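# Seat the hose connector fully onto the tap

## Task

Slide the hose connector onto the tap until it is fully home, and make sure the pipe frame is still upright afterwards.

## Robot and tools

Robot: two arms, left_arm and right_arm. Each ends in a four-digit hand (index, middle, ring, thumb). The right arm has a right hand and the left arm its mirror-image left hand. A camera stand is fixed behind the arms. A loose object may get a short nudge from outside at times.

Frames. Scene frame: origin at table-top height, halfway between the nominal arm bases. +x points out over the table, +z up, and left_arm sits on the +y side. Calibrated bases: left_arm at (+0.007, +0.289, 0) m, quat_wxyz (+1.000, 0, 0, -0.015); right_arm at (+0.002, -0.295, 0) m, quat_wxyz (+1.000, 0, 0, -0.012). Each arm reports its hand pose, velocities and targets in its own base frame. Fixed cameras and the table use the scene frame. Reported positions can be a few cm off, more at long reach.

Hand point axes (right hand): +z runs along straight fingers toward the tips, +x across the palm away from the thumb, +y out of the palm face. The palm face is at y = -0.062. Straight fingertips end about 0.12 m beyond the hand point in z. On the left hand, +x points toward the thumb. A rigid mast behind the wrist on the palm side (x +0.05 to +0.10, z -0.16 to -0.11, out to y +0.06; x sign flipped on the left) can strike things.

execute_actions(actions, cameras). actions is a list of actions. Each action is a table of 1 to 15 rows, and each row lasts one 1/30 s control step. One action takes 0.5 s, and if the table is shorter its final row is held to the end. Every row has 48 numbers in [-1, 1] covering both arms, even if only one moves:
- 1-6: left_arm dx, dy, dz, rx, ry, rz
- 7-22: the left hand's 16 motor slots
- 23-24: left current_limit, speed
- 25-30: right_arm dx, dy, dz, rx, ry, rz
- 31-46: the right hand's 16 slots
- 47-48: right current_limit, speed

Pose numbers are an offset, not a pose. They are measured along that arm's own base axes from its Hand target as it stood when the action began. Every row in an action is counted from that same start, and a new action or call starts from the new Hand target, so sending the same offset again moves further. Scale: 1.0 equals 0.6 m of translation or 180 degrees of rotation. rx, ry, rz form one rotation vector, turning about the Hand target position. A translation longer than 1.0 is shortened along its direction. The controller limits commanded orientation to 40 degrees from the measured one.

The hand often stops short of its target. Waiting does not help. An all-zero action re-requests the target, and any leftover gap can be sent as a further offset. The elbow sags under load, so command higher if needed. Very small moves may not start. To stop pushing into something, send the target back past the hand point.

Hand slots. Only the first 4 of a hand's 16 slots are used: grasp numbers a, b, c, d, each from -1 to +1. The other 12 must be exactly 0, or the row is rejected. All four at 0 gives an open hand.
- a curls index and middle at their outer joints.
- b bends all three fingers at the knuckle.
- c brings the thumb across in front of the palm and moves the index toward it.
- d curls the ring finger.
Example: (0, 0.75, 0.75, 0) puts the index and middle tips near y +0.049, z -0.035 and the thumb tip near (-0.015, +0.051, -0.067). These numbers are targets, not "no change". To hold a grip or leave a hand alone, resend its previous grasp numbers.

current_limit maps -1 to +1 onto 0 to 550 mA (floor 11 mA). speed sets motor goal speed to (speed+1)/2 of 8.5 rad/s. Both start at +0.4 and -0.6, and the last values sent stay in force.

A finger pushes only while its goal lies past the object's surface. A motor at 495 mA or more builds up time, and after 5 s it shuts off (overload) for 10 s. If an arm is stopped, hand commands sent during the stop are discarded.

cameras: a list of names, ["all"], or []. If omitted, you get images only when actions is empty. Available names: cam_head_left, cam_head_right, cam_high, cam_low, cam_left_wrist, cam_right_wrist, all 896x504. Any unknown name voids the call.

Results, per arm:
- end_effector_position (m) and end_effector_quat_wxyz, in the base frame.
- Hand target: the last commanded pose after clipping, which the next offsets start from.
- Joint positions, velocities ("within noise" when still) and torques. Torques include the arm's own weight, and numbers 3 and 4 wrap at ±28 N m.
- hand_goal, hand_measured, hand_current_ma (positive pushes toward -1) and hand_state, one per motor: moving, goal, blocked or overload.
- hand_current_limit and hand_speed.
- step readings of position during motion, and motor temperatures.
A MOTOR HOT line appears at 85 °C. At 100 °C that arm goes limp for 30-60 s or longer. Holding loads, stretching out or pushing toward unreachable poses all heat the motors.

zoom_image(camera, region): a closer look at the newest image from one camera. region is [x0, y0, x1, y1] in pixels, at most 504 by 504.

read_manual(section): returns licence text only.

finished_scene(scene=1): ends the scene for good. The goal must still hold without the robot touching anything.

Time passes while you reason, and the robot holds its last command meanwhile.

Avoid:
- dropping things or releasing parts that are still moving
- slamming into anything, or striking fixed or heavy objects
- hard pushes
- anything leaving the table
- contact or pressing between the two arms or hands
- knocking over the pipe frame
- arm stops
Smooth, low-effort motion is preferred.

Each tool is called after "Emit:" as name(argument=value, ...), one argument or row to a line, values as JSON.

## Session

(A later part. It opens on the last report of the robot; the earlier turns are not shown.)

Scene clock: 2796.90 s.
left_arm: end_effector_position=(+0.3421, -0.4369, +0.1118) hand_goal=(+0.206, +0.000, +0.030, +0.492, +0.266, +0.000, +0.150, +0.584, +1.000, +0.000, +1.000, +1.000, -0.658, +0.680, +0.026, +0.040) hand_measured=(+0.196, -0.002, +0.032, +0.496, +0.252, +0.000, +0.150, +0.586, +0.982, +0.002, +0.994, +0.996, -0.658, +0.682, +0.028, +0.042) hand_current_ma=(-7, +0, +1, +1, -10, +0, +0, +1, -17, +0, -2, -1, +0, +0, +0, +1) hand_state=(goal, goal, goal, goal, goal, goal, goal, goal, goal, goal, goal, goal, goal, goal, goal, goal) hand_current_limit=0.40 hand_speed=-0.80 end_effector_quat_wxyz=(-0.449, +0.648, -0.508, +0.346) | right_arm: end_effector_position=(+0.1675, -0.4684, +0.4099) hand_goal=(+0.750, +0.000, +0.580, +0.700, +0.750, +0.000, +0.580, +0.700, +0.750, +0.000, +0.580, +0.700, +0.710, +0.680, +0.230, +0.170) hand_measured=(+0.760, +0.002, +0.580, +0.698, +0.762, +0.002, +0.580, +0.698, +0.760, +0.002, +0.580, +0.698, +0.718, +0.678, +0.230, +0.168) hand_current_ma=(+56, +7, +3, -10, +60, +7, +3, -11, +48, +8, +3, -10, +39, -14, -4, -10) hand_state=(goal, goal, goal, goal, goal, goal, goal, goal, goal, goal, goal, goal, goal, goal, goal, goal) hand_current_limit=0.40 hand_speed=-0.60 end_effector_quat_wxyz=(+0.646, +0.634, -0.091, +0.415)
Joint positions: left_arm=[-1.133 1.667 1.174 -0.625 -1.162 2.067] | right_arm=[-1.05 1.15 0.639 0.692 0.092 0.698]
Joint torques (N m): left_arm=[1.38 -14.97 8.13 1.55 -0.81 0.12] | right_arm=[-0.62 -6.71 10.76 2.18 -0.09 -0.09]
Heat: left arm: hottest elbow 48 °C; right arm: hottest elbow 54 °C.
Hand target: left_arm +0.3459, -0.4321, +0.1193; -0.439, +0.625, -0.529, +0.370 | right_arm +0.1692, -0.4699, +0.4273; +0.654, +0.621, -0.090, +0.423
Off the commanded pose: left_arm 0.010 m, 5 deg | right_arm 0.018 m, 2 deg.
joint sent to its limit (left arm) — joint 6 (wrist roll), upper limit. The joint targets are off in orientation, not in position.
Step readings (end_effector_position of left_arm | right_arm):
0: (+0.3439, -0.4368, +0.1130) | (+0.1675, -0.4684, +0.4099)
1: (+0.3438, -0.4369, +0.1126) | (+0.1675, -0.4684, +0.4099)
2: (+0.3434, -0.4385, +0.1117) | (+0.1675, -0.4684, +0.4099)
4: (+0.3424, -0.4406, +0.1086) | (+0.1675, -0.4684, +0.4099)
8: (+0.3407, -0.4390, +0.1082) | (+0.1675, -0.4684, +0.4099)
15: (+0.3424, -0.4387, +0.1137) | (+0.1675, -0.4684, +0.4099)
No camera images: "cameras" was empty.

Emit:
execute_actions(
  actions=[
    [[0.05,0.08,0.03,0,0,0,0.25,0.15,0.82,-0.8,0,0,0,0,0,0,0,0,0,0,0,0,0.4,-0.8,0,0,0,0,0,0,0,0,0,0,0,0,0,0,0,0,0,0,0,0,0,0,0.4,-0.6]],
    [[0.05,0.08,0.02,0,0,0,0.25,0.15,0.82,-0.8,0,0,0,0,0,0,0,0,0,0,0,0,0.4,-0.8,0,0,0,0,0,0,0,0,0,0,0,0,0,0,0,0,0,0,0,0,0,0,0.4,-0.6]],
  ],
  cameras=["cam_low","cam_high","cam_head_right"],
)

Emit:
zoom_image(
  camera="cam_high",
  region=[450, 250, 550, 350],
)

Scene clock: 2850.83 s.
left_arm: end_effector_position=(+0.4099, -0.3391, +0.1448) hand_goal=(+0.206, +0.000, +0.030, +0.492, +0.266, +0.000, +0.150, +0.584, +1.000, +0.000, +1.000, +1.000, -0.658, +0.680, +0.026, +0.040) hand_measured=(+0.198, -0.002, +0.032, +0.494, +0.256, +0.000, +0.150, +0.586, +0.982, +0.002, +0.994, +0.996, -0.658, +0.682, +0.028, +0.042) hand_current_ma=(-5, +0, +1, +1, -7, +0, +0, +1, -17, +0, -2, -1, +0, +0, +0, +1) hand_state=(goal, goal, goal, goal, goal, goal, goal, goal, goal, goal, goal, goal, goal, goal, goal, goal) hand_current_limit=0.40 hand_speed=-0.80 end_effector_quat_wxyz=(-0.464, +0.707, -0.437, +0.306) | right_arm: end_effector_position=(+0.1675, -0.4684, +0.4099) hand_goal=(+0.750, +0.000, +0.580, +0.700, +0.750, +0.000, +0.580, +0.700, +0.750, +0.000, +0.580, +0.700, +0.710, +0.680, +0.230, +0.170) hand_measured=(+0.760, +0.002, +0.580, +0.698, +0.762, +0.002, +0.580, +0.698, +0.760, +0.002, +0.580, +0.698, +0.718, +0.678, +0.230, +0.168) hand_current_ma=(+56, +7, +3, -10, +60, +7, +3, -11, +48, +8, +3, -10, +39, -14, -4, -10) hand_state=(goal, goal, goal, goal, goal, goal, goal, goal, goal, goal, goal, goal, goal, goal, goal, goal) hand_current_limit=0.40 hand_speed=-0.60 end_effector_quat_wxyz=(+0.646, +0.634, -0.091, +0.415)
Joint positions: left_arm=[-0.917 1.553 1.133 -0.668 -1.123 2.069] | right_arm=[-1.05 1.15 0.639 0.692 0.092 0.698]
Joint torques (N m): left_arm=[0.32 -13.27 8.7 0.68 -0.79 0.11] | right_arm=[-0.62 -6.77 10.77 2.17 -0.08 -0.09]
Motor temperatures (°C): left_arm=[26 38 44 26 31 27] | right_arm=[26 29 54 27 24 25]
Heat: left arm: hottest elbow 44 °C; right arm: hottest elbow 54 °C.
Hand target: left_arm +0.4060, -0.3361, +0.1492; -0.439, +0.625, -0.529, +0.370 | right_arm +0.1692, -0.4699, +0.4273; +0.654, +0.621, -0.090, +0.423
Off the commanded pose: left_arm 0.007 m, 16 deg | right_arm 0.018 m, 2 deg.
joint sent to its limit (left arm) — joint 6 (wrist roll), upper limit. The joint targets are off in orientation, not in position.
Step readings (end_effector_position of left_arm | right_arm):
0: (+0.3421, -0.4369, +0.1118) | (+0.1675, -0.4684, +0.4099)
1: (+0.3424, -0.4366, +0.1118) | (+0.1675, -0.4684, +0.4099)
2: (+0.3440, -0.4345, +0.1116) | (+0.1675, -0.4684, +0.4099)
4: (+0.3466, -0.4278, +0.1124) | (+0.1675, -0.4684, +0.4099)
8: (+0.3652, -0.4022, +0.1221) | (+0.1675, -0.4684, +0.4099)
15: (+0.3805, -0.3863, +0.1350) | (+0.1675, -0.4684, +0.4099)
16: (+0.3802, -0.3865, +0.1348) | (+0.1675, -0.4684, +0.4099)
17: (+0.3805, -0.3855, +0.1341) | (+0.1675, -0.4684, +0.4099)
19: (+0.3817, -0.3809, +0.1335) | (+0.1675, -0.4684, +0.4099)
23: (+0.3967, -0.3561, +0.1375) | (+0.1675, -0.4684, +0.4099)
30: (+0.4102, -0.3386, +0.1451) | (+0.1675, -0.4684, +0.4099)
Images, in order (width x height): cam_head_right 896x504, cam_high 896x504, cam_low 896x504.

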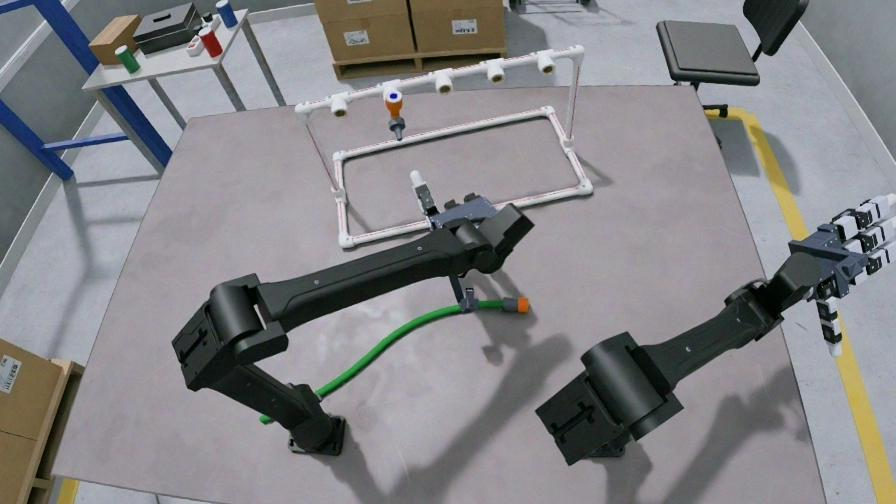

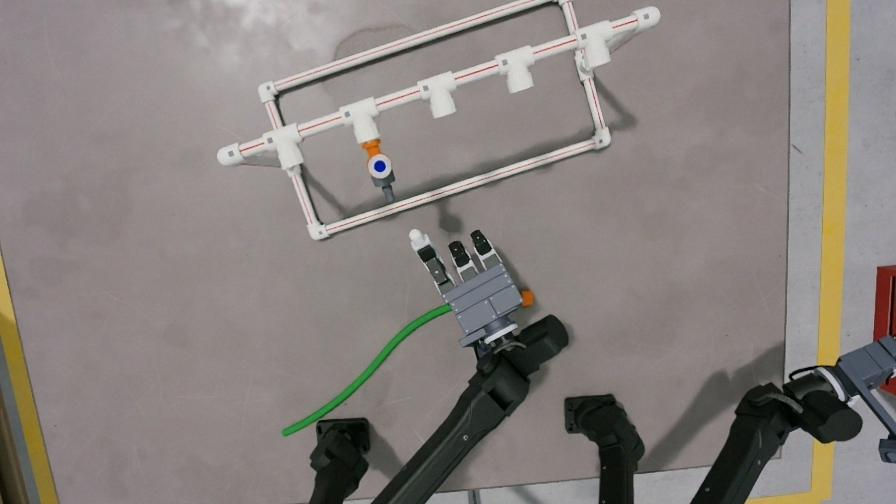

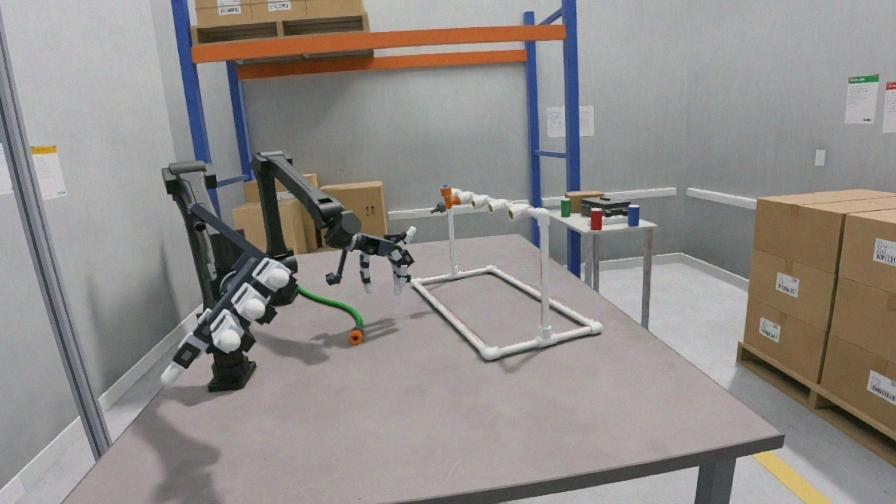

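Scaled by 5.040.

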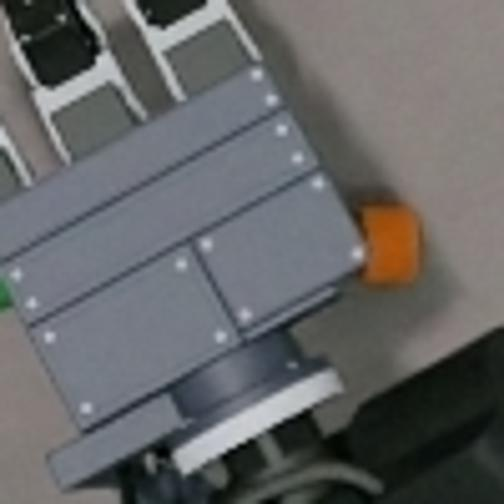

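Emit:
execute_actions(
  actions=[
    [[-0.053,-0.08,-0.03,0,0,0.0167,0.25,0.0,0.82,-0.8,0,0,0,0,0,0,0,0,0,0,0,0,0.4,-0.8,0,0,0,0,0,0,0,0,0,0,0,0,0,0,0,0,0,0,0,0,0,0,0.4,-0.6]],
    [[-0.053,-0.08,-0.03,0,0,0.0167,0.25,0.0,0.82,-0.8,0,0,0,0,0,0,0,0,0,0,0,0,0.4,-0.8,0,0,0,0,0,0,0,0,0,0,0,0,0,0,0,0,0,0,0,0,0,0,0.4,-0.6]],
    [[0,0,-0.03,0,0,0,0.25,0.0,0.82,-0.8,0,0,0,0,0,0,0,0,0,0,0,0,0.4,-0.8,0,0,0,0,0,0,0,0,0,0,0,0,0,0,0,0,0,0,0,0,0,0,0.4,-0.6]],
  ],
  cameras=["cam_low","cam_high"],
)

Emit:
zoom_image(
  camera="cam_low",
  region=[310, 260, 410, 360],
)

Scene clock: 2905.20 s.
left_arm: end_effector_position=(+0.3339, -0.4239, +0.0884) hand_goal=(+0.408, +0.000, -0.016, +0.462, +0.528, +0.000, +0.180, +0.584, +1.000, +0.000, +1.000, +1.000, -0.658, +0.680, +0.026, +0.010) hand_measured=(+0.396, -0.002, -0.014, +0.464, +0.512, +0.000, +0.176, +0.586, +0.982, +0.002, +0.994, +0.996, -0.658, +0.682, +0.028, +0.012) hand_current_ma=(-8, +0, +0, +1, -13, +0, -1, +1, -17, +0, -2, -1, +0, +0, +0, +1) hand_state=(goal, goal, goal, goal, goal, goal, goal, goal, goal, goal, goal, goal, goal, goal, goal, goal) hand_current_limit=0.40 hand_speed=-0.80 end_effector_quat_wxyz=(-0.463, +0.643, -0.511, +0.334) | right_arm: end_effector_position=(+0.1675, -0.4684, +0.4099) hand_goal=(+0.750, +0.000, +0.580, +0.700, +0.750, +0.000, +0.580, +0.700, +0.750, +0.000, +0.580, +0.700, +0.710, +0.680, +0.230, +0.170) hand_measured=(+0.760, +0.002, +0.580, +0.698, +0.762, +0.002, +0.580, +0.698, +0.760, +0.002, +0.580, +0.698, +0.718, +0.678, +0.230, +0.168) hand_current_ma=(+56, +7, +3, -10, +60, +7, +3, -11, +48, +8, +3, -10, +39, -14, -4, -10) hand_state=(goal, goal, goal, goal, goal, goal, goal, goal, goal, goal, goal, goal, goal, goal, goal, goal) hand_current_limit=0.40 hand_speed=-0.60 end_effector_quat_wxyz=(+0.646, +0.634, -0.091, +0.415)
Joint positions: left_arm=[-1.143 1.685 1.131 -0.627 -1.185 2.036] | right_arm=[-1.05 1.15 0.639 0.692 0.092 0.698]
Joint torques (N m): left_arm=[1.2 -12.57 10.03 1.37 -1.07 -0.17] | right_arm=[-0.56 -6.77 10.77 2.18 -0.09 -0.09]
Heat: left arm: hottest elbow 45 °C; right arm: hottest elbow 54 °C.
Hand target: left_arm +0.3423, -0.4321, +0.0953; -0.457, +0.652, -0.495, +0.347 | right_arm +0.1692, -0.4699, +0.4273; +0.654, +0.621, -0.090, +0.423
Off the commanded pose: left_arm 0.014 m, 3 deg | right_arm 0.018 m, 2 deg.
Step readings (end_effector_position of left_arm | right_arm):
0: (+0.4099, -0.3391, +0.1448) | (+0.1675, -0.4684, +0.4099)
1: (+0.4098, -0.3392, +0.1448) | (+0.1675, -0.4684, +0.4099)
2: (+0.4091, -0.3399, +0.1451) | (+0.1675, -0.4684, +0.4099)
4: (+0.4045, -0.3452, +0.1458) | (+0.1675, -0.4684, +0.4099)
8: (+0.3837, -0.3720, +0.1426) | (+0.1675, -0.4684, +0.4099)
15: (+0.3696, -0.3875, +0.1326) | (+0.1675, -0.4684, +0.4099)
16: (+0.3698, -0.3874, +0.1324) | (+0.1675, -0.4684, +0.4099)
17: (+0.3699, -0.3870, +0.1320) | (+0.1675, -0.4684, +0.4099)
19: (+0.3678, -0.3886, +0.1293) | (+0.1675, -0.4684, +0.4099)
23: (+0.3475, -0.4073, +0.1117) | (+0.1675, -0.4684, +0.4099)
30: (+0.3314, -0.4203, +0.0947) | (+0.1675, -0.4684, +0.4099)
31: (+0.3315, -0.4202, +0.0948) | (+0.1675, -0.4684, +0.4099)
32: (+0.3318, -0.4202, +0.0950) | (+0.1675, -0.4684, +0.4099)
34: (+0.3323, -0.4204, +0.0947) | (+0.1675, -0.4684, +0.4099)
38: (+0.3334, -0.4228, +0.0920) | (+0.1675, -0.4684, +0.4099)
45: (+0.3338, -0.4237, +0.0883) | (+0.1675, -0.4684, +0.4099)
Images, in order (width x height): cam_high 896x504, cam_low 896x504.

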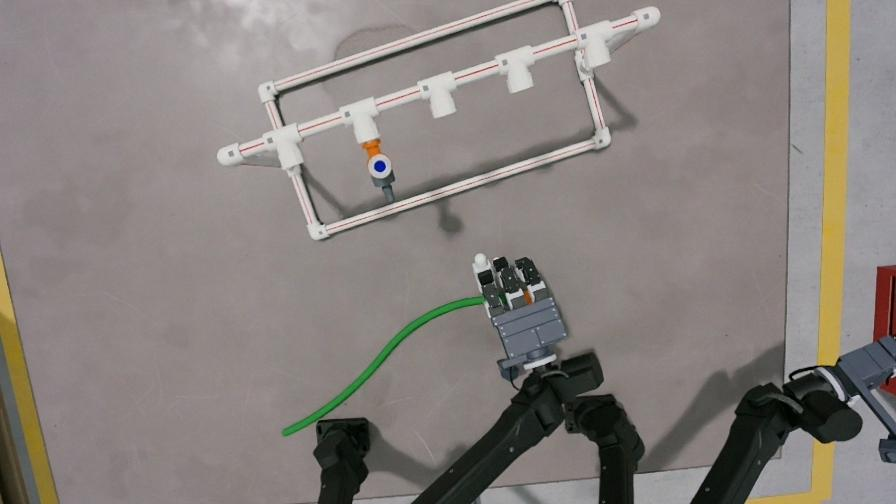

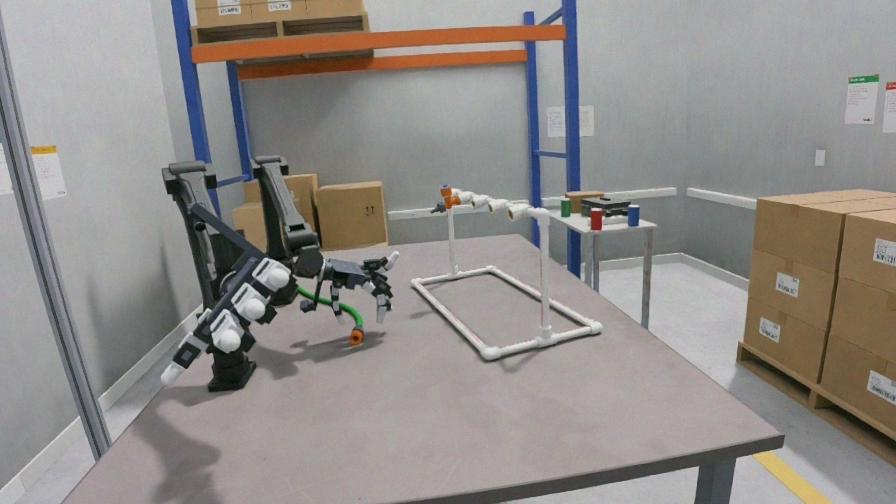

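Scaled by 5.040.

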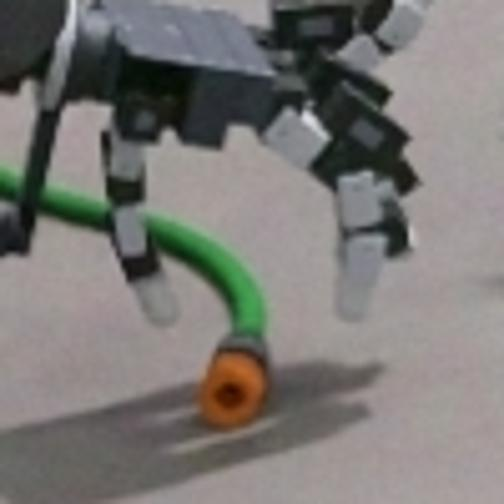

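Emit:
execute_actions(
  actions=[],
  cameras=["all"],
)

Scene clock: 2932.47 s.
left_arm: end_effector_position=(+0.3339, -0.4239, +0.0884) hand_goal=(+0.408, +0.000, -0.016, +0.462, +0.528, +0.000, +0.180, +0.584, +1.000, +0.000, +1.000, +1.000, -0.658, +0.680, +0.026, +0.010) hand_measured=(+0.396, -0.002, -0.014, +0.464, +0.512, +0.000, +0.176, +0.586, +0.982, +0.002, +0.994, +0.996, -0.658, +0.682, +0.028, +0.012) hand_current_ma=(-8, +0, +0, +1, -13, +0, -1, +1, -17, +0, -2, -1, +0, +0, +0, +1) hand_state=(goal, goal, goal, goal, goal, goal, goal, goal, goal, goal, goal, goal, goal, goal, goal, goal) hand_current_limit=0.40 hand_speed=-0.80 end_effector_quat_wxyz=(-0.463, +0.643, -0.511, +0.334) | right_arm: end_effector_position=(+0.1675, -0.4684, +0.4099) hand_goal=(+0.750, +0.000, +0.580, +0.700, +0.750, +0.000, +0.580, +0.700, +0.750, +0.000, +0.580, +0.700, +0.710, +0.680, +0.230, +0.170) hand_measured=(+0.760, +0.002, +0.580, +0.698, +0.762, +0.002, +0.580, +0.698, +0.760, +0.002, +0.580, +0.698, +0.718, +0.678, +0.230, +0.168) hand_current_ma=(+56, +7, +3, -10, +60, +7, +3, -11, +48, +8, +3, -10, +39, -14, -4, -10) hand_state=(goal, goal, goal, goal, goal, goal, goal, goal, goal, goal, goal, goal, goal, goal, goal, goal) hand_current_limit=0.40 hand_speed=-0.60 end_effector_quat_wxyz=(+0.646, +0.634, -0.091, +0.415)
Joint positions: left_arm=[-1.143 1.685 1.131 -0.627 -1.185 2.036] | right_arm=[-1.05 1.15 0.639 0.692 0.092 0.698]
Joint velocities: within noise
Joint torques (N m): left_arm=[0.97 -12.81 10.04 1.37 -1.05 -0.18] | right_arm=[-0.62 -6.71 10.77 2.18 -0.09 -0.09]
Motor temperatures (°C): left_arm=[26 37 44 26 32 27] | right_arm=[26 29 54 27 24 25]
Heat: left arm: hottest elbow 44 °C; right arm: hottest elbow 54 °C.
Hand target: left_arm +0.3423, -0.4321, +0.0953; -0.457, +0.652, -0.495, +0.347 | right_arm +0.1692, -0.4699, +0.4273; +0.654, +0.621, -0.090, +0.423
Off the commanded pose: left_arm 0.014 m, 3 deg | right_arm 0.018 m, 2 deg.
camera_calibration:
cam_left_wrist: T_world_to_cam=[[-0.0126067, 0.785558, 0.618659, 0.247023], [-0.324481, -0.58844, 0.740574, -0.250338], [0.945808, -0.191407, 0.262317, -0.291753], [0, 0, 0, 1]] pos_world=[0.197826, -0.397204, 0.109103]
cam_right_wrist: T_world_to_cam=[[-0.92352, -0.382487, -0.0285306, 0.0145386], [-0.213316, 0.574024, -0.790565, 0.581214], [0.318758, -0.724017, -0.611713, -0.0133063], [0, 0, 0, 1]] pos_world=[0.14165, -0.337704, 0.451762]

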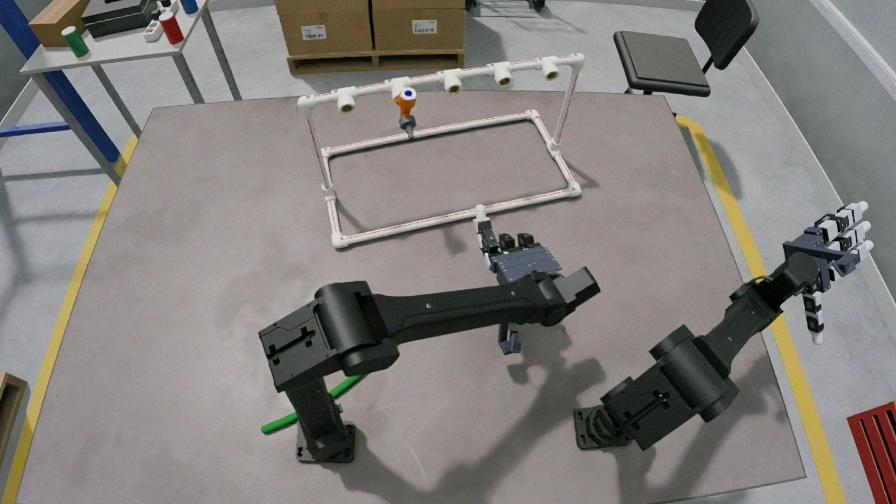

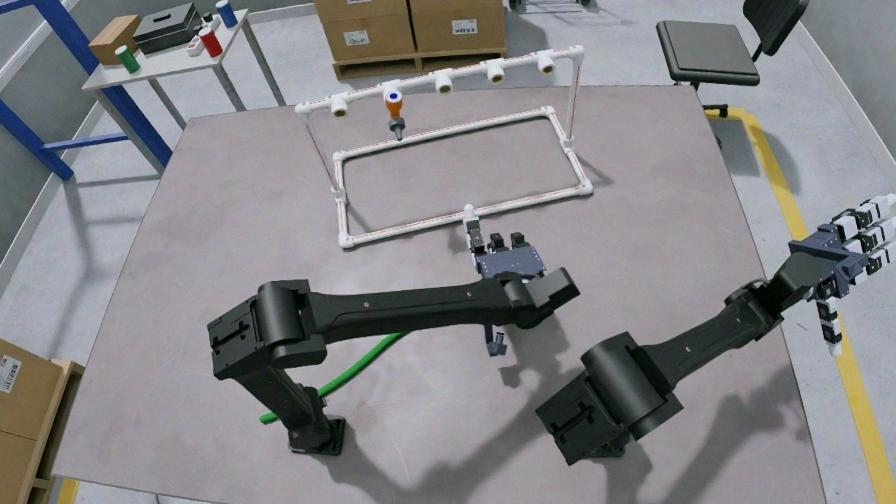

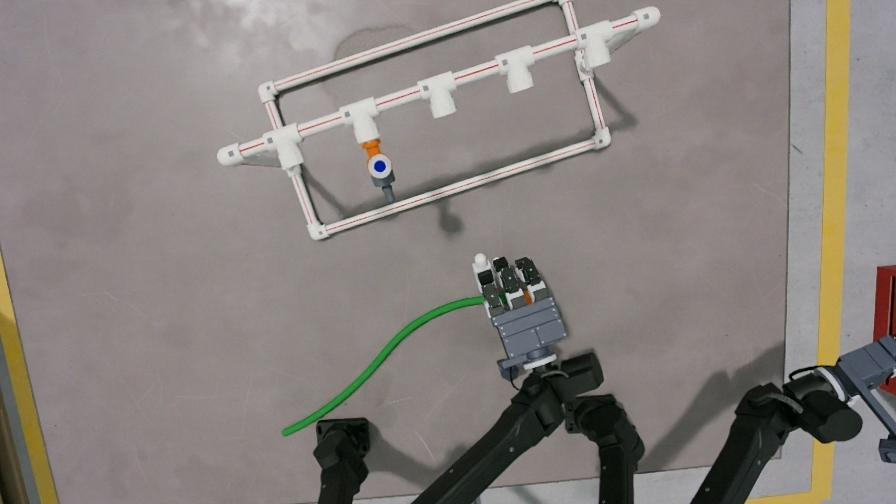

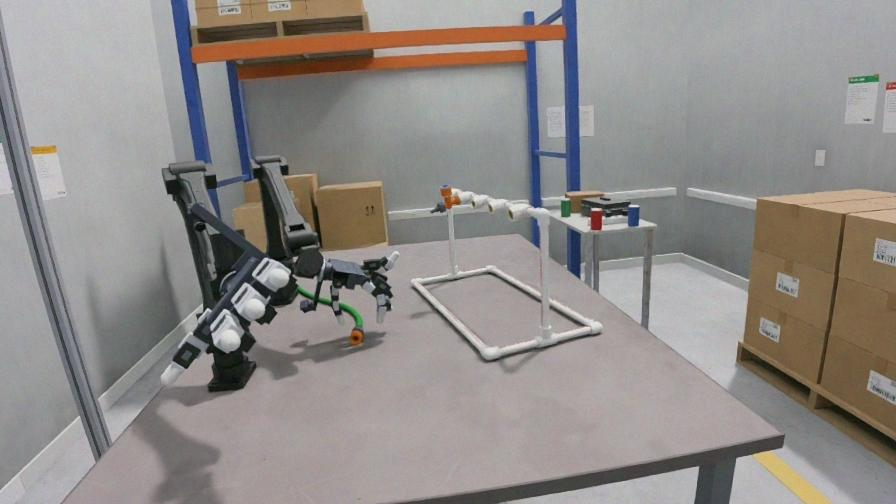

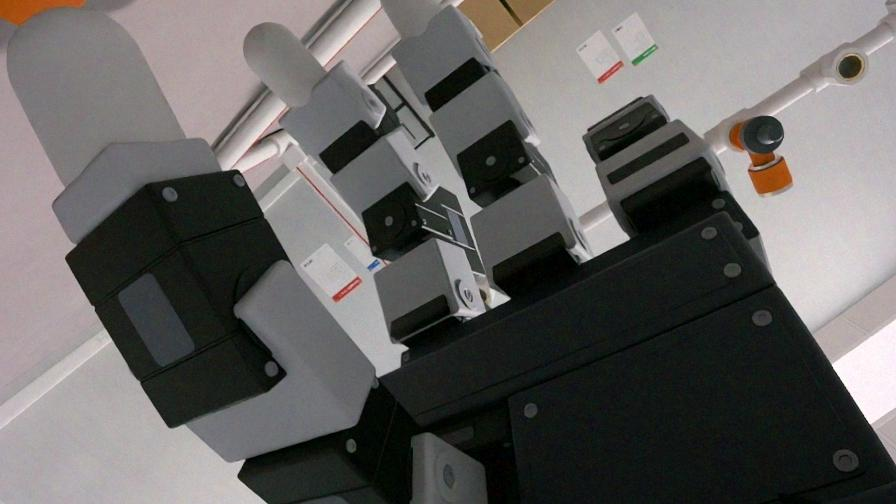

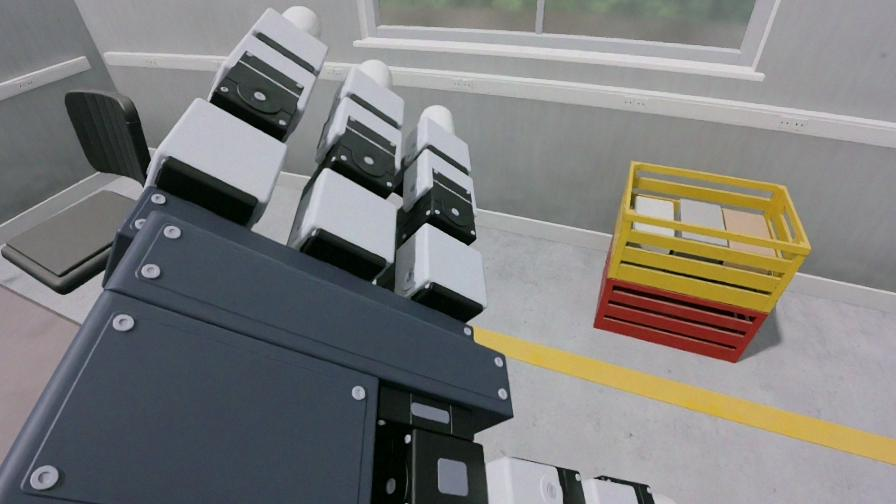

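Emit:
execute_actions(
  actions=[
    [[0.015,-0.013,-0.035,0,0,0,0.25,0.0,0.82,-0.8,0,0,0,0,0,0,0,0,0,0,0,0,0.4,-0.8,0,0,0,0,0,0,0,0,0,0,0,0,0,0,0,0,0,0,0,0,0,0,0.4,-0.6]],
  ],
  cameras=["cam_high","cam_low"],
)

Scene clock: 2944.77 s.
left_arm: end_effector_position=(+0.3412, -0.4316, +0.0624) hand_goal=(+0.408, +0.000, -0.016, +0.462, +0.528, +0.000, +0.180, +0.584, +1.000, +0.000, +1.000, +1.000, -0.658, +0.680, +0.026, +0.010) hand_measured=(+0.396, -0.002, -0.014, +0.464, +0.512, +0.000, +0.176, +0.586, +0.982, +0.002, +0.994, +0.996, -0.658, +0.682, +0.028, +0.012) hand_current_ma=(-8, +0, +0, +1, -13, +0, -1, +1, -17, +0, -2, -1, +0, +0, +0, +1) hand_state=(goal, goal, goal, goal, goal, goal, goal, goal, goal, goal, goal, goal, goal, goal, goal, goal) hand_current_limit=0.40 hand_speed=-0.80 end_effector_quat_wxyz=(-0.463, +0.645, -0.507, +0.335) | right_arm: end_effector_position=(+0.1675, -0.4684, +0.4099) hand_goal=(+0.750, +0.000, +0.580, +0.700, +0.750, +0.000, +0.580, +0.700, +0.750, +0.000, +0.580, +0.700, +0.710, +0.680, +0.230, +0.170) hand_measured=(+0.760, +0.002, +0.580, +0.698, +0.762, +0.002, +0.580, +0.698, +0.760, +0.002, +0.580, +0.698, +0.718, +0.678, +0.230, +0.168) hand_current_ma=(+56, +7, +3, -10, +60, +7, +3, -11, +48, +8, +3, -10, +39, -14, -4, -10) hand_state=(goal, goal, goal, goal, goal, goal, goal, goal, goal, goal, goal, goal, goal, goal, goal, goal) hand_current_limit=0.40 hand_speed=-0.60 end_effector_quat_wxyz=(+0.646, +0.634, -0.091, +0.415)
Joint positions: left_arm=[-1.136 1.746 1.131 -0.559 -1.185 2.036] | right_arm=[-1.05 1.15 0.639 0.692 0.092 0.698]
Joint torques (N m): left_arm=[1.55 -13.92 10.1 1.39 -0.92 0.07] | right_arm=[-0.62 -6.77 10.77 2.18 -0.09 -0.09]
Heat: left arm: hottest elbow 44 °C; right arm: hottest elbow 54 °C.
Hand target: left_arm +0.3514, -0.4398, +0.0743; -0.458, +0.652, -0.495, +0.347 | right_arm +0.1692, -0.4699, +0.4273; +0.654, +0.621, -0.090, +0.423
Off the commanded pose: left_arm 0.018 m, 2 deg | right_arm 0.018 m, 2 deg.
Step readings (end_effector_position of left_arm | right_arm):
0: (+0.3339, -0.4239, +0.0884) | (+0.1675, -0.4684, +0.4099)
1: (+0.3340, -0.4240, +0.0885) | (+0.1675, -0.4684, +0.4099)
2: (+0.3344, -0.4250, +0.0881) | (+0.1675, -0.4684, +0.4099)
4: (+0.3366, -0.4283, +0.0858) | (+0.1675, -0.4684, +0.4099)
8: (+0.3397, -0.4312, +0.0726) | (+0.1675, -0.4684, +0.4099)
15: (+0.3411, -0.4312, +0.0622) | (+0.1675, -0.4684, +0.4099)
Images, in order (width x height): cam_high 896x504, cam_low 896x504.

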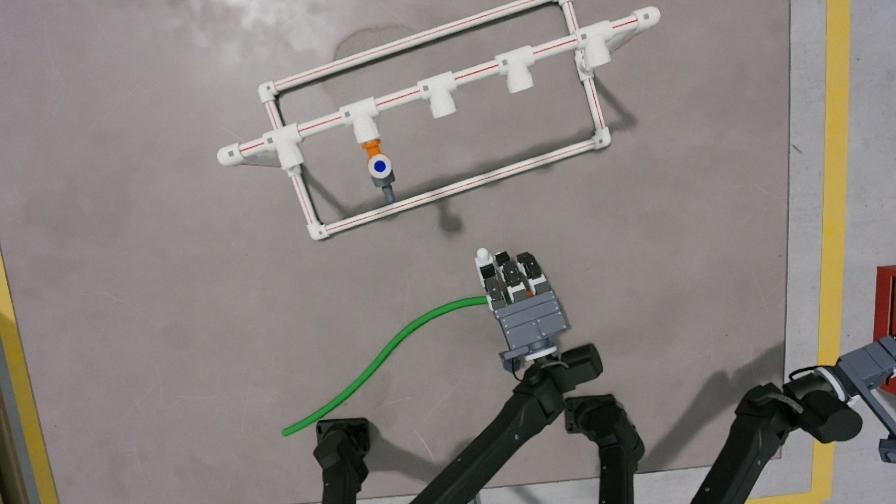

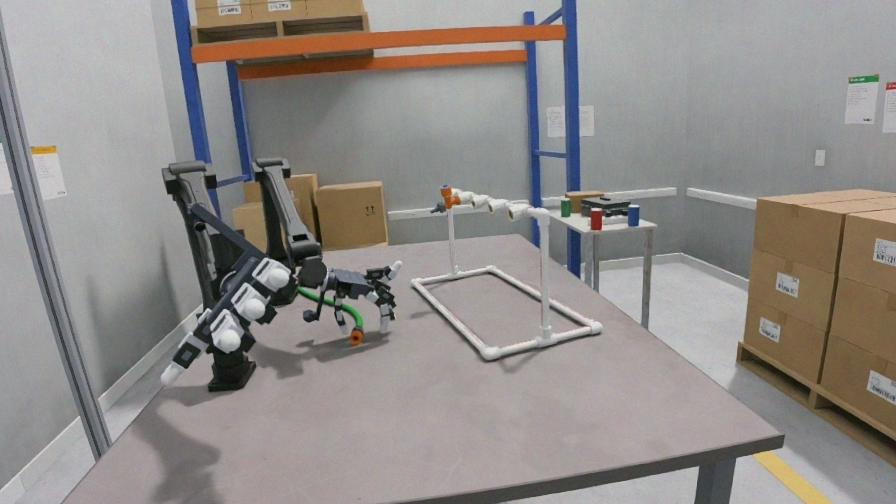

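Emit:
zoom_image(
  camera="cam_low",
  region=[270, 230, 430, 370],
)

Emit:
zoom_image(
  camera="cam_high",
  region=[430, 220, 610, 380],
)

Scaled by 3.150.

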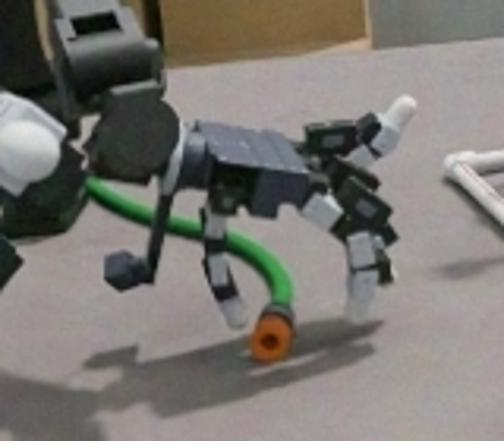

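Scaled by 2.800.

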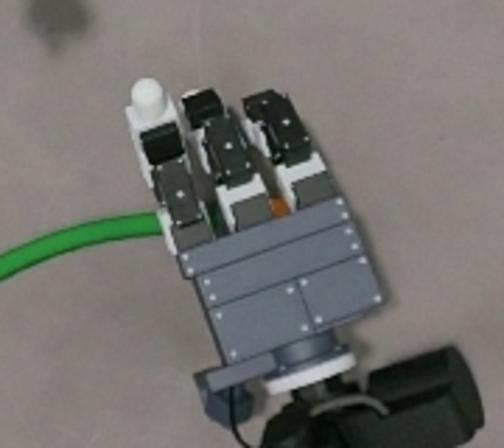

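Emit:
execute_actions(
  actions=[
    [[0,-0.002,-0.02,0,0,0,0.25,0.0,0.82,-0.8,0,0,0,0,0,0,0,0,0,0,0,0,0.4,-0.8,0,0,0,0,0,0,0,0,0,0,0,0,0,0,0,0,0,0,0,0,0,0,0.4,-0.6]],
    [[0.03,0.008,0,0,0,0,0.25,0.0,0.82,-0.8,0,0,0,0,0,0,0,0,0,0,0,0,0.4,-0.8,0,0,0,0,0,0,0,0,0,0,0,0,0,0,0,0,0,0,0,0,0,0,0.4,-0.6]],
  ],
  cameras=["cam_high","cam_low"],
)

Emit:
zoom_image(
  camera="cam_low",
  region=[270, 230, 430, 370],
)

Scene clock: 2958.77 s.
left_arm: end_effector_position=(+0.3620, -0.4279, +0.0559) hand_goal=(+0.408, +0.000, -0.016, +0.462, +0.528, +0.000, +0.180, +0.584, +1.000, +0.000, +1.000, +1.000, -0.658, +0.680, +0.026, +0.010) hand_measured=(+0.396, -0.002, -0.014, +0.464, +0.512, +0.000, +0.176, +0.586, +0.982, +0.002, +0.994, +0.996, -0.658, +0.682, +0.028, +0.012) hand_current_ma=(-8, +0, +0, +1, -13, +0, -1, +1, -17, +0, -2, -1, +0, +0, +0, +1) hand_state=(goal, goal, goal, goal, goal, goal, goal, goal, goal, goal, goal, goal, goal, goal, goal, goal) hand_current_limit=0.40 hand_speed=-0.80 end_effector_quat_wxyz=(-0.462, +0.655, -0.494, +0.336) | right_arm: end_effector_position=(+0.1675, -0.4684, +0.4099) hand_goal=(+0.750, +0.000, +0.580, +0.700, +0.750, +0.000, +0.580, +0.700, +0.750, +0.000, +0.580, +0.700, +0.710, +0.680, +0.230, +0.170) hand_measured=(+0.760, +0.002, +0.580, +0.698, +0.762, +0.002, +0.580, +0.698, +0.760, +0.002, +0.580, +0.698, +0.718, +0.678, +0.230, +0.168) hand_current_ma=(+56, +7, +3, -10, +60, +7, +3, -11, +48, +8, +3, -10, +39, -14, -4, -10) hand_state=(goal, goal, goal, goal, goal, goal, goal, goal, goal, goal, goal, goal, goal, goal, goal, goal) hand_current_limit=0.40 hand_speed=-0.60 end_effector_quat_wxyz=(+0.646, +0.634, -0.091, +0.415)
Joint positions: left_arm=[-1.097 1.764 1.131 -0.49 -1.175 2.067] | right_arm=[-1.05 1.15 0.639 0.692 0.092 0.698]
Joint torques (N m): left_arm=[0.73 -13.16 10.04 1.54 -0.84 0.15] | right_arm=[-0.56 -6.77 10.77 2.18 -0.09 -0.09]
Heat: left arm: hottest elbow 44 °C; right arm: hottest elbow 54 °C.
Hand target: left_arm +0.3694, -0.4362, +0.0622; -0.458, +0.652, -0.495, +0.347 | right_arm +0.1692, -0.4699, +0.4273; +0.654, +0.621, -0.090, +0.423
Off the commanded pose: left_arm 0.013 m, 1 deg | right_arm 0.018 m, 2 deg.
joint sent to its limit (left arm) — joint 6 (wrist roll), upper limit. The joint targets still meet the commanded pose.
Step readings (end_effector_position of left_arm | right_arm):
0: (+0.3412, -0.4316, +0.0624) | (+0.1675, -0.4684, +0.4099)
1: (+0.3413, -0.4316, +0.0624) | (+0.1675, -0.4684, +0.4099)
2: (+0.3415, -0.4321, +0.0626) | (+0.1675, -0.4684, +0.4099)
4: (+0.3422, -0.4336, +0.0627) | (+0.1675, -0.4684, +0.4099)
8: (+0.3430, -0.4355, +0.0612) | (+0.1675, -0.4684, +0.4099)
15: (+0.3432, -0.4357, +0.0575) | (+0.1675, -0.4684, +0.4099)
16: (+0.3432, -0.4359, +0.0576) | (+0.1675, -0.4684, +0.4099)
17: (+0.3444, -0.4358, +0.0577) | (+0.1675, -0.4684, +0.4099)
19: (+0.3472, -0.4367, +0.0579) | (+0.1675, -0.4684, +0.4099)
23: (+0.3561, -0.4329, +0.0580) | (+0.1675, -0.4684, +0.4099)
30: (+0.3621, -0.4283, +0.0568) | (+0.1675, -0.4684, +0.4099)
Images, in order (width x height): cam_high 896x504, cam_low 896x504.

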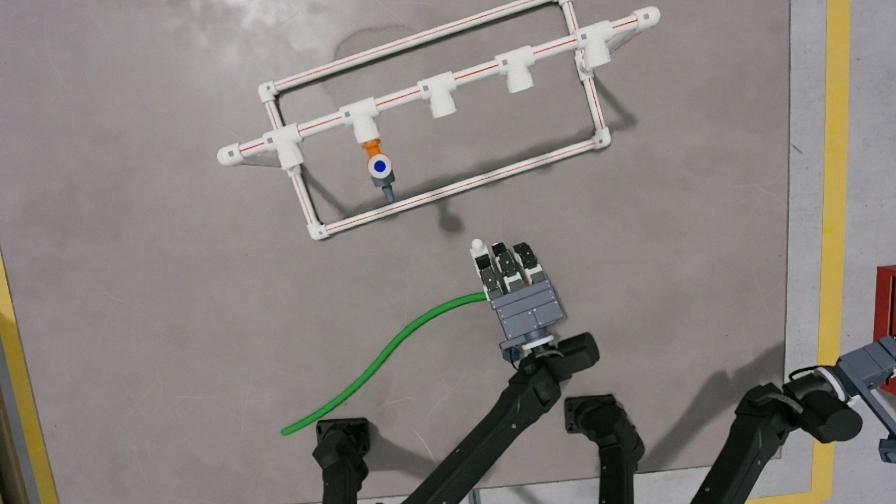

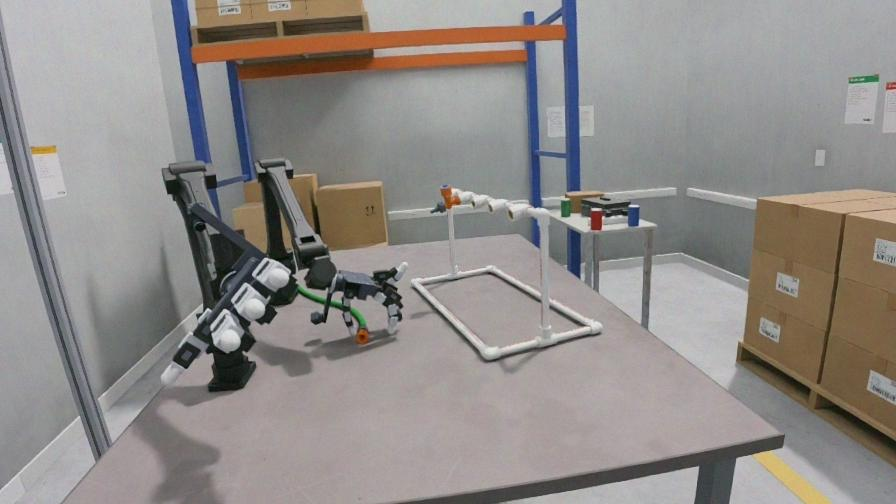

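Scaled by 3.150.

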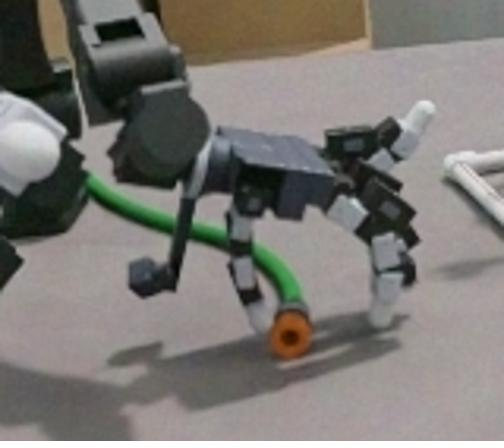

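Emit:
execute_actions(
  actions=[
    [[0.03,0.006,-0.006,0,0,0.015,0.25,0.0,0.82,-0.8,0,0,0,0,0,0,0,0,0,0,0,0,0.4,-0.8,0,0,0,0,0,0,0,0,0,0,0,0,0,0,0,0,0,0,0,0,0,0,0.4,-0.6]],
  ],
  cameras=["cam_high","cam_low"],
)

Emit:
zoom_image(
  camera="cam_low",
  region=[270, 230, 430, 370],
)

Emit:
zoom_image(
  camera="cam_high",
  region=[430, 220, 610, 380],
)

Scene clock: 2970.67 s.
left_arm: end_effector_position=(+0.3709, -0.4220, +0.0538) hand_goal=(+0.408, +0.000, -0.016, +0.462, +0.528, +0.000, +0.180, +0.584, +1.000, +0.000, +1.000, +1.000, -0.658, +0.680, +0.026, +0.010) hand_measured=(+0.396, -0.002, -0.014, +0.464, +0.512, +0.000, +0.176, +0.586, +0.982, +0.002, +0.994, +0.996, -0.656, +0.682, +0.032, +0.012) hand_current_ma=(-8, +0, +0, +1, -13, +0, -1, +1, -17, +0, -2, -1, +0, +0, +5, +1) hand_state=(goal, goal, goal, goal, goal, goal, goal, goal, goal, goal, goal, goal, goal, goal, goal, goal) hand_current_limit=0.40 hand_speed=-0.80 end_effector_quat_wxyz=(-0.465, +0.660, -0.487, +0.333) | right_arm: end_effector_position=(+0.1675, -0.4684, +0.4099) hand_goal=(+0.750, +0.000, +0.580, +0.700, +0.750, +0.000, +0.580, +0.700, +0.750, +0.000, +0.580, +0.700, +0.710, +0.680, +0.230, +0.170) hand_measured=(+0.760, +0.002, +0.580, +0.698, +0.762, +0.002, +0.580, +0.698, +0.760, +0.002, +0.580, +0.698, +0.718, +0.678, +0.230, +0.168) hand_current_ma=(+56, +7, +3, -10, +60, +7, +3, -11, +48, +8, +3, -10, +39, -14, -4, -10) hand_state=(goal, goal, goal, goal, goal, goal, goal, goal, goal, goal, goal, goal, goal, goal, goal, goal) hand_current_limit=0.40 hand_speed=-0.60 end_effector_quat_wxyz=(+0.646, +0.634, -0.091, +0.415)
Joint positions: left_arm=[-1.077 1.77 1.132 -0.483 -1.175 2.068] | right_arm=[-1.05 1.15 0.639 0.692 0.092 0.698]
Joint torques (N m): left_arm=[1.79 -12.1 11.97 1.24 -0.97 0.13] | right_arm=[-0.56 -6.83 10.76 2.18 -0.09 -0.09]
Heat: left arm: hottest elbow 44 °C; right arm: hottest elbow 54 °C.
Hand target: left_arm +0.3873, -0.4326, +0.0587; -0.466, +0.664, -0.480, +0.336 | right_arm +0.1692, -0.4699, +0.4273; +0.654, +0.621, -0.090, +0.423
Off the commanded pose: left_arm 0.020 m, 1 deg | right_arm 0.018 m, 2 deg.
Step readings (end_effector_position of left_arm | right_arm):
0: (+0.3619, -0.4279, +0.0559) | (+0.1675, -0.4684, +0.4099)
1: (+0.3619, -0.4279, +0.0559) | (+0.1675, -0.4684, +0.4099)
2: (+0.3621, -0.4277, +0.0555) | (+0.1675, -0.4684, +0.4099)
4: (+0.3632, -0.4266, +0.0538) | (+0.1675, -0.4684, +0.4099)
8: (+0.3673, -0.4247, +0.0539) | (+0.1675, -0.4684, +0.4099)
15: (+0.3709, -0.4220, +0.0538) | (+0.1675, -0.4684, +0.4099)
Images, in order (width x height): cam_high 896x504, cam_low 896x504.

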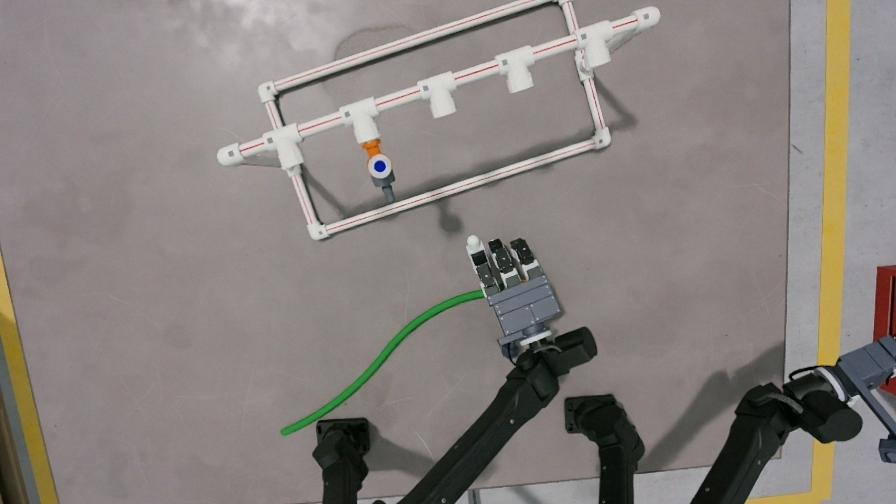

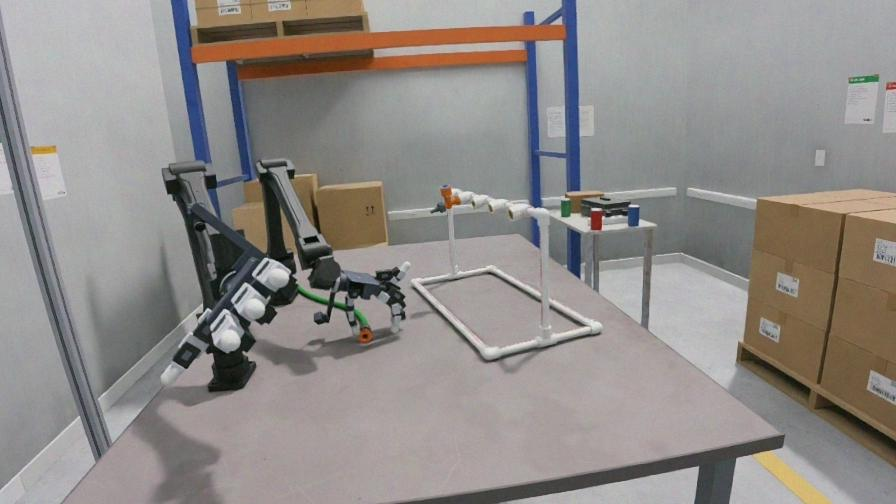

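Scaled by 3.150.

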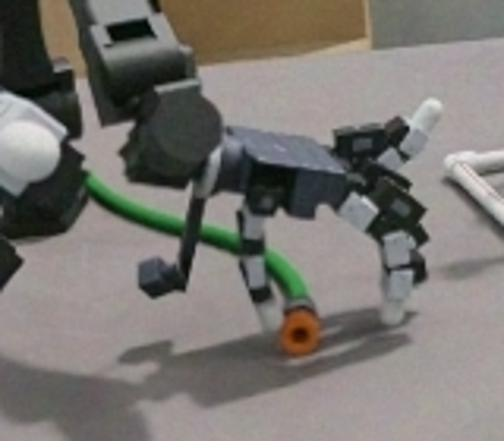

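Scaled by 2.800.

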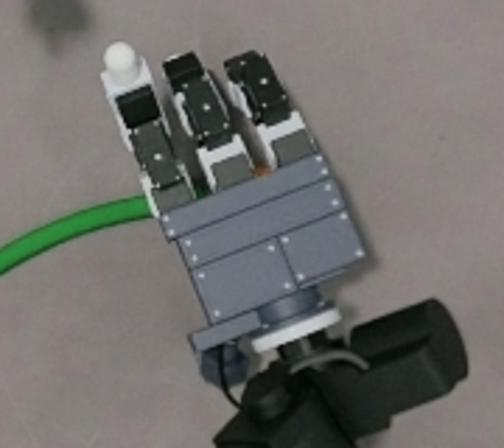

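Emit:
execute_actions(
  actions=[
    [[0.03,0.008,-0.004,0,0,0.015,0.25,0.0,0.82,-0.8,0,0,0,0,0,0,0,0,0,0,0,0,0.4,-0.8,0,0,0,0,0,0,0,0,0,0,0,0,0,0,0,0,0,0,0,0,0,0,0.4,-0.6]],
  ],
  cameras=["cam_high","cam_low"],
)

Emit:
zoom_image(
  camera="cam_low",
  region=[270, 230, 430, 370],
)

Emit:
zoom_image(
  camera="cam_high",
  region=[430, 220, 610, 380],
)

Scene clock: 2977.07 s.
left_arm: end_effector_position=(+0.3913, -0.4187, +0.0534) hand_goal=(+0.408, +0.000, -0.016, +0.462, +0.528, +0.000, +0.180, +0.584, +1.000, +0.000, +1.000, +1.000, -0.658, +0.680, +0.026, +0.010) hand_measured=(+0.396, -0.002, -0.014, +0.464, +0.512, +0.000, +0.176, +0.586, +0.982, +0.002, +0.994, +0.996, -0.668, +0.678, +0.034, +0.012) hand_current_ma=(-8, +0, +0, +1, -13, +0, -1, +1, -17, +0, -2, -1, -5, -1, +6, +1) hand_state=(goal, goal, goal, goal, goal, goal, goal, goal, goal, goal, goal, goal, goal, goal, goal, goal) hand_current_limit=0.40 hand_speed=-0.80 end_effector_quat_wxyz=(-0.473, +0.668, -0.475, +0.322) | right_arm: end_effector_position=(+0.1675, -0.4684, +0.4099) hand_goal=(+0.750, +0.000, +0.580, +0.700, +0.750, +0.000, +0.580, +0.700, +0.750, +0.000, +0.580, +0.700, +0.710, +0.680, +0.230, +0.170) hand_measured=(+0.760, +0.002, +0.580, +0.698, +0.762, +0.002, +0.580, +0.698, +0.760, +0.002, +0.580, +0.698, +0.718, +0.678, +0.230, +0.168) hand_current_ma=(+56, +7, +3, -10, +60, +7, +3, -11, +48, +8, +3, -10, +39, -14, -4, -10) hand_state=(goal, goal, goal, goal, goal, goal, goal, goal, goal, goal, goal, goal, goal, goal, goal, goal) hand_current_limit=0.40 hand_speed=-0.60 end_effector_quat_wxyz=(+0.646, +0.634, -0.091, +0.415)
Joint positions: left_arm=[-1.044 1.8 1.175 -0.508 -1.181 2.06] | right_arm=[-1.05 1.15 0.639 0.692 0.092 0.698]
Joint torques (N m): left_arm=[1.32 -12.51 11.99 0.5 -1.01 -0.13] | right_arm=[-0.62 -6.71 10.77 2.17 -0.09 -0.09]
Heat: left arm: hottest elbow 45 °C; right arm: hottest elbow 54 °C.
Hand target: left_arm +0.4053, -0.4278, +0.0562; -0.473, +0.675, -0.464, +0.325 | right_arm +0.1692, -0.4699, +0.4273; +0.654, +0.621, -0.090, +0.423
Off the commanded pose: left_arm 0.017 m, 2 deg | right_arm 0.018 m, 2 deg.
Step readings (end_effector_position of left_arm | right_arm):
0: (+0.3709, -0.4220, +0.0538) | (+0.1675, -0.4684, +0.4099)
1: (+0.3709, -0.4221, +0.0538) | (+0.1675, -0.4684, +0.4099)
2: (+0.3716, -0.4224, +0.0540) | (+0.1675, -0.4684, +0.4099)
4: (+0.3752, -0.4231, +0.0539) | (+0.1675, -0.4684, +0.4099)
8: (+0.3856, -0.4218, +0.0541) | (+0.1675, -0.4684, +0.4099)
15: (+0.3914, -0.4188, +0.0539) | (+0.1675, -0.4684, +0.4099)
Images, in order (width x height): cam_high 896x504, cam_low 896x504.

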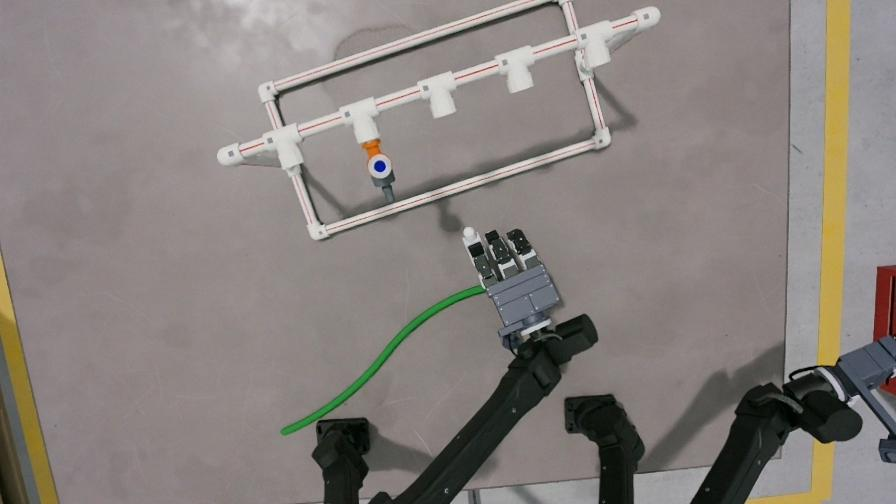

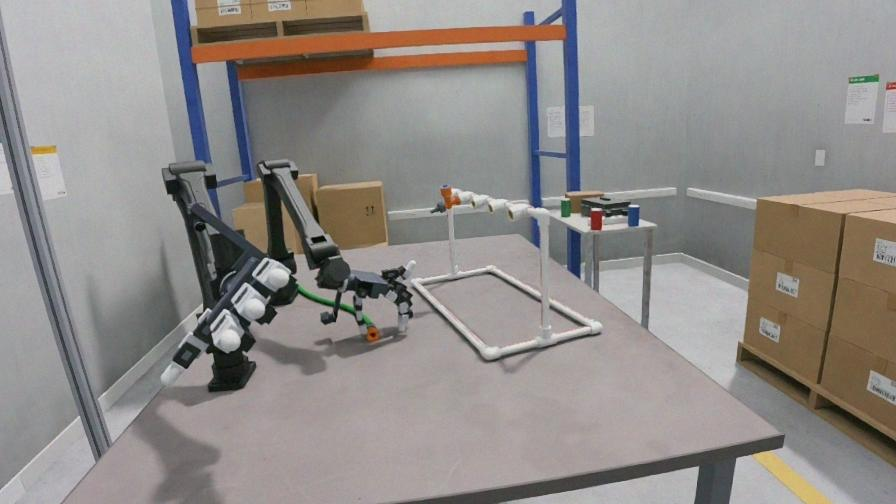

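Scaled by 3.150.

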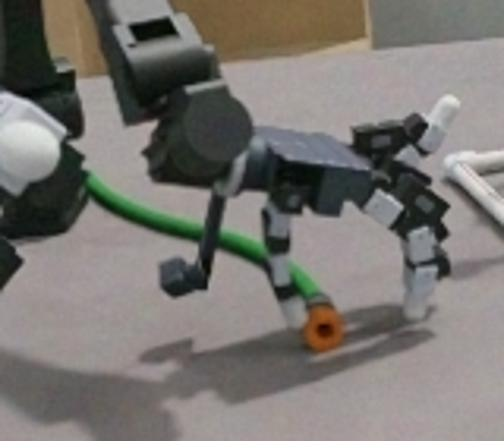

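Scaled by 2.800.

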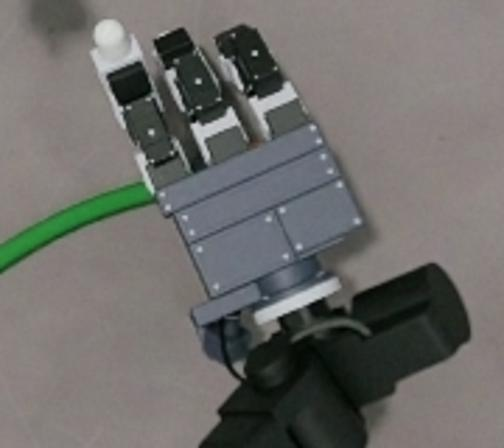

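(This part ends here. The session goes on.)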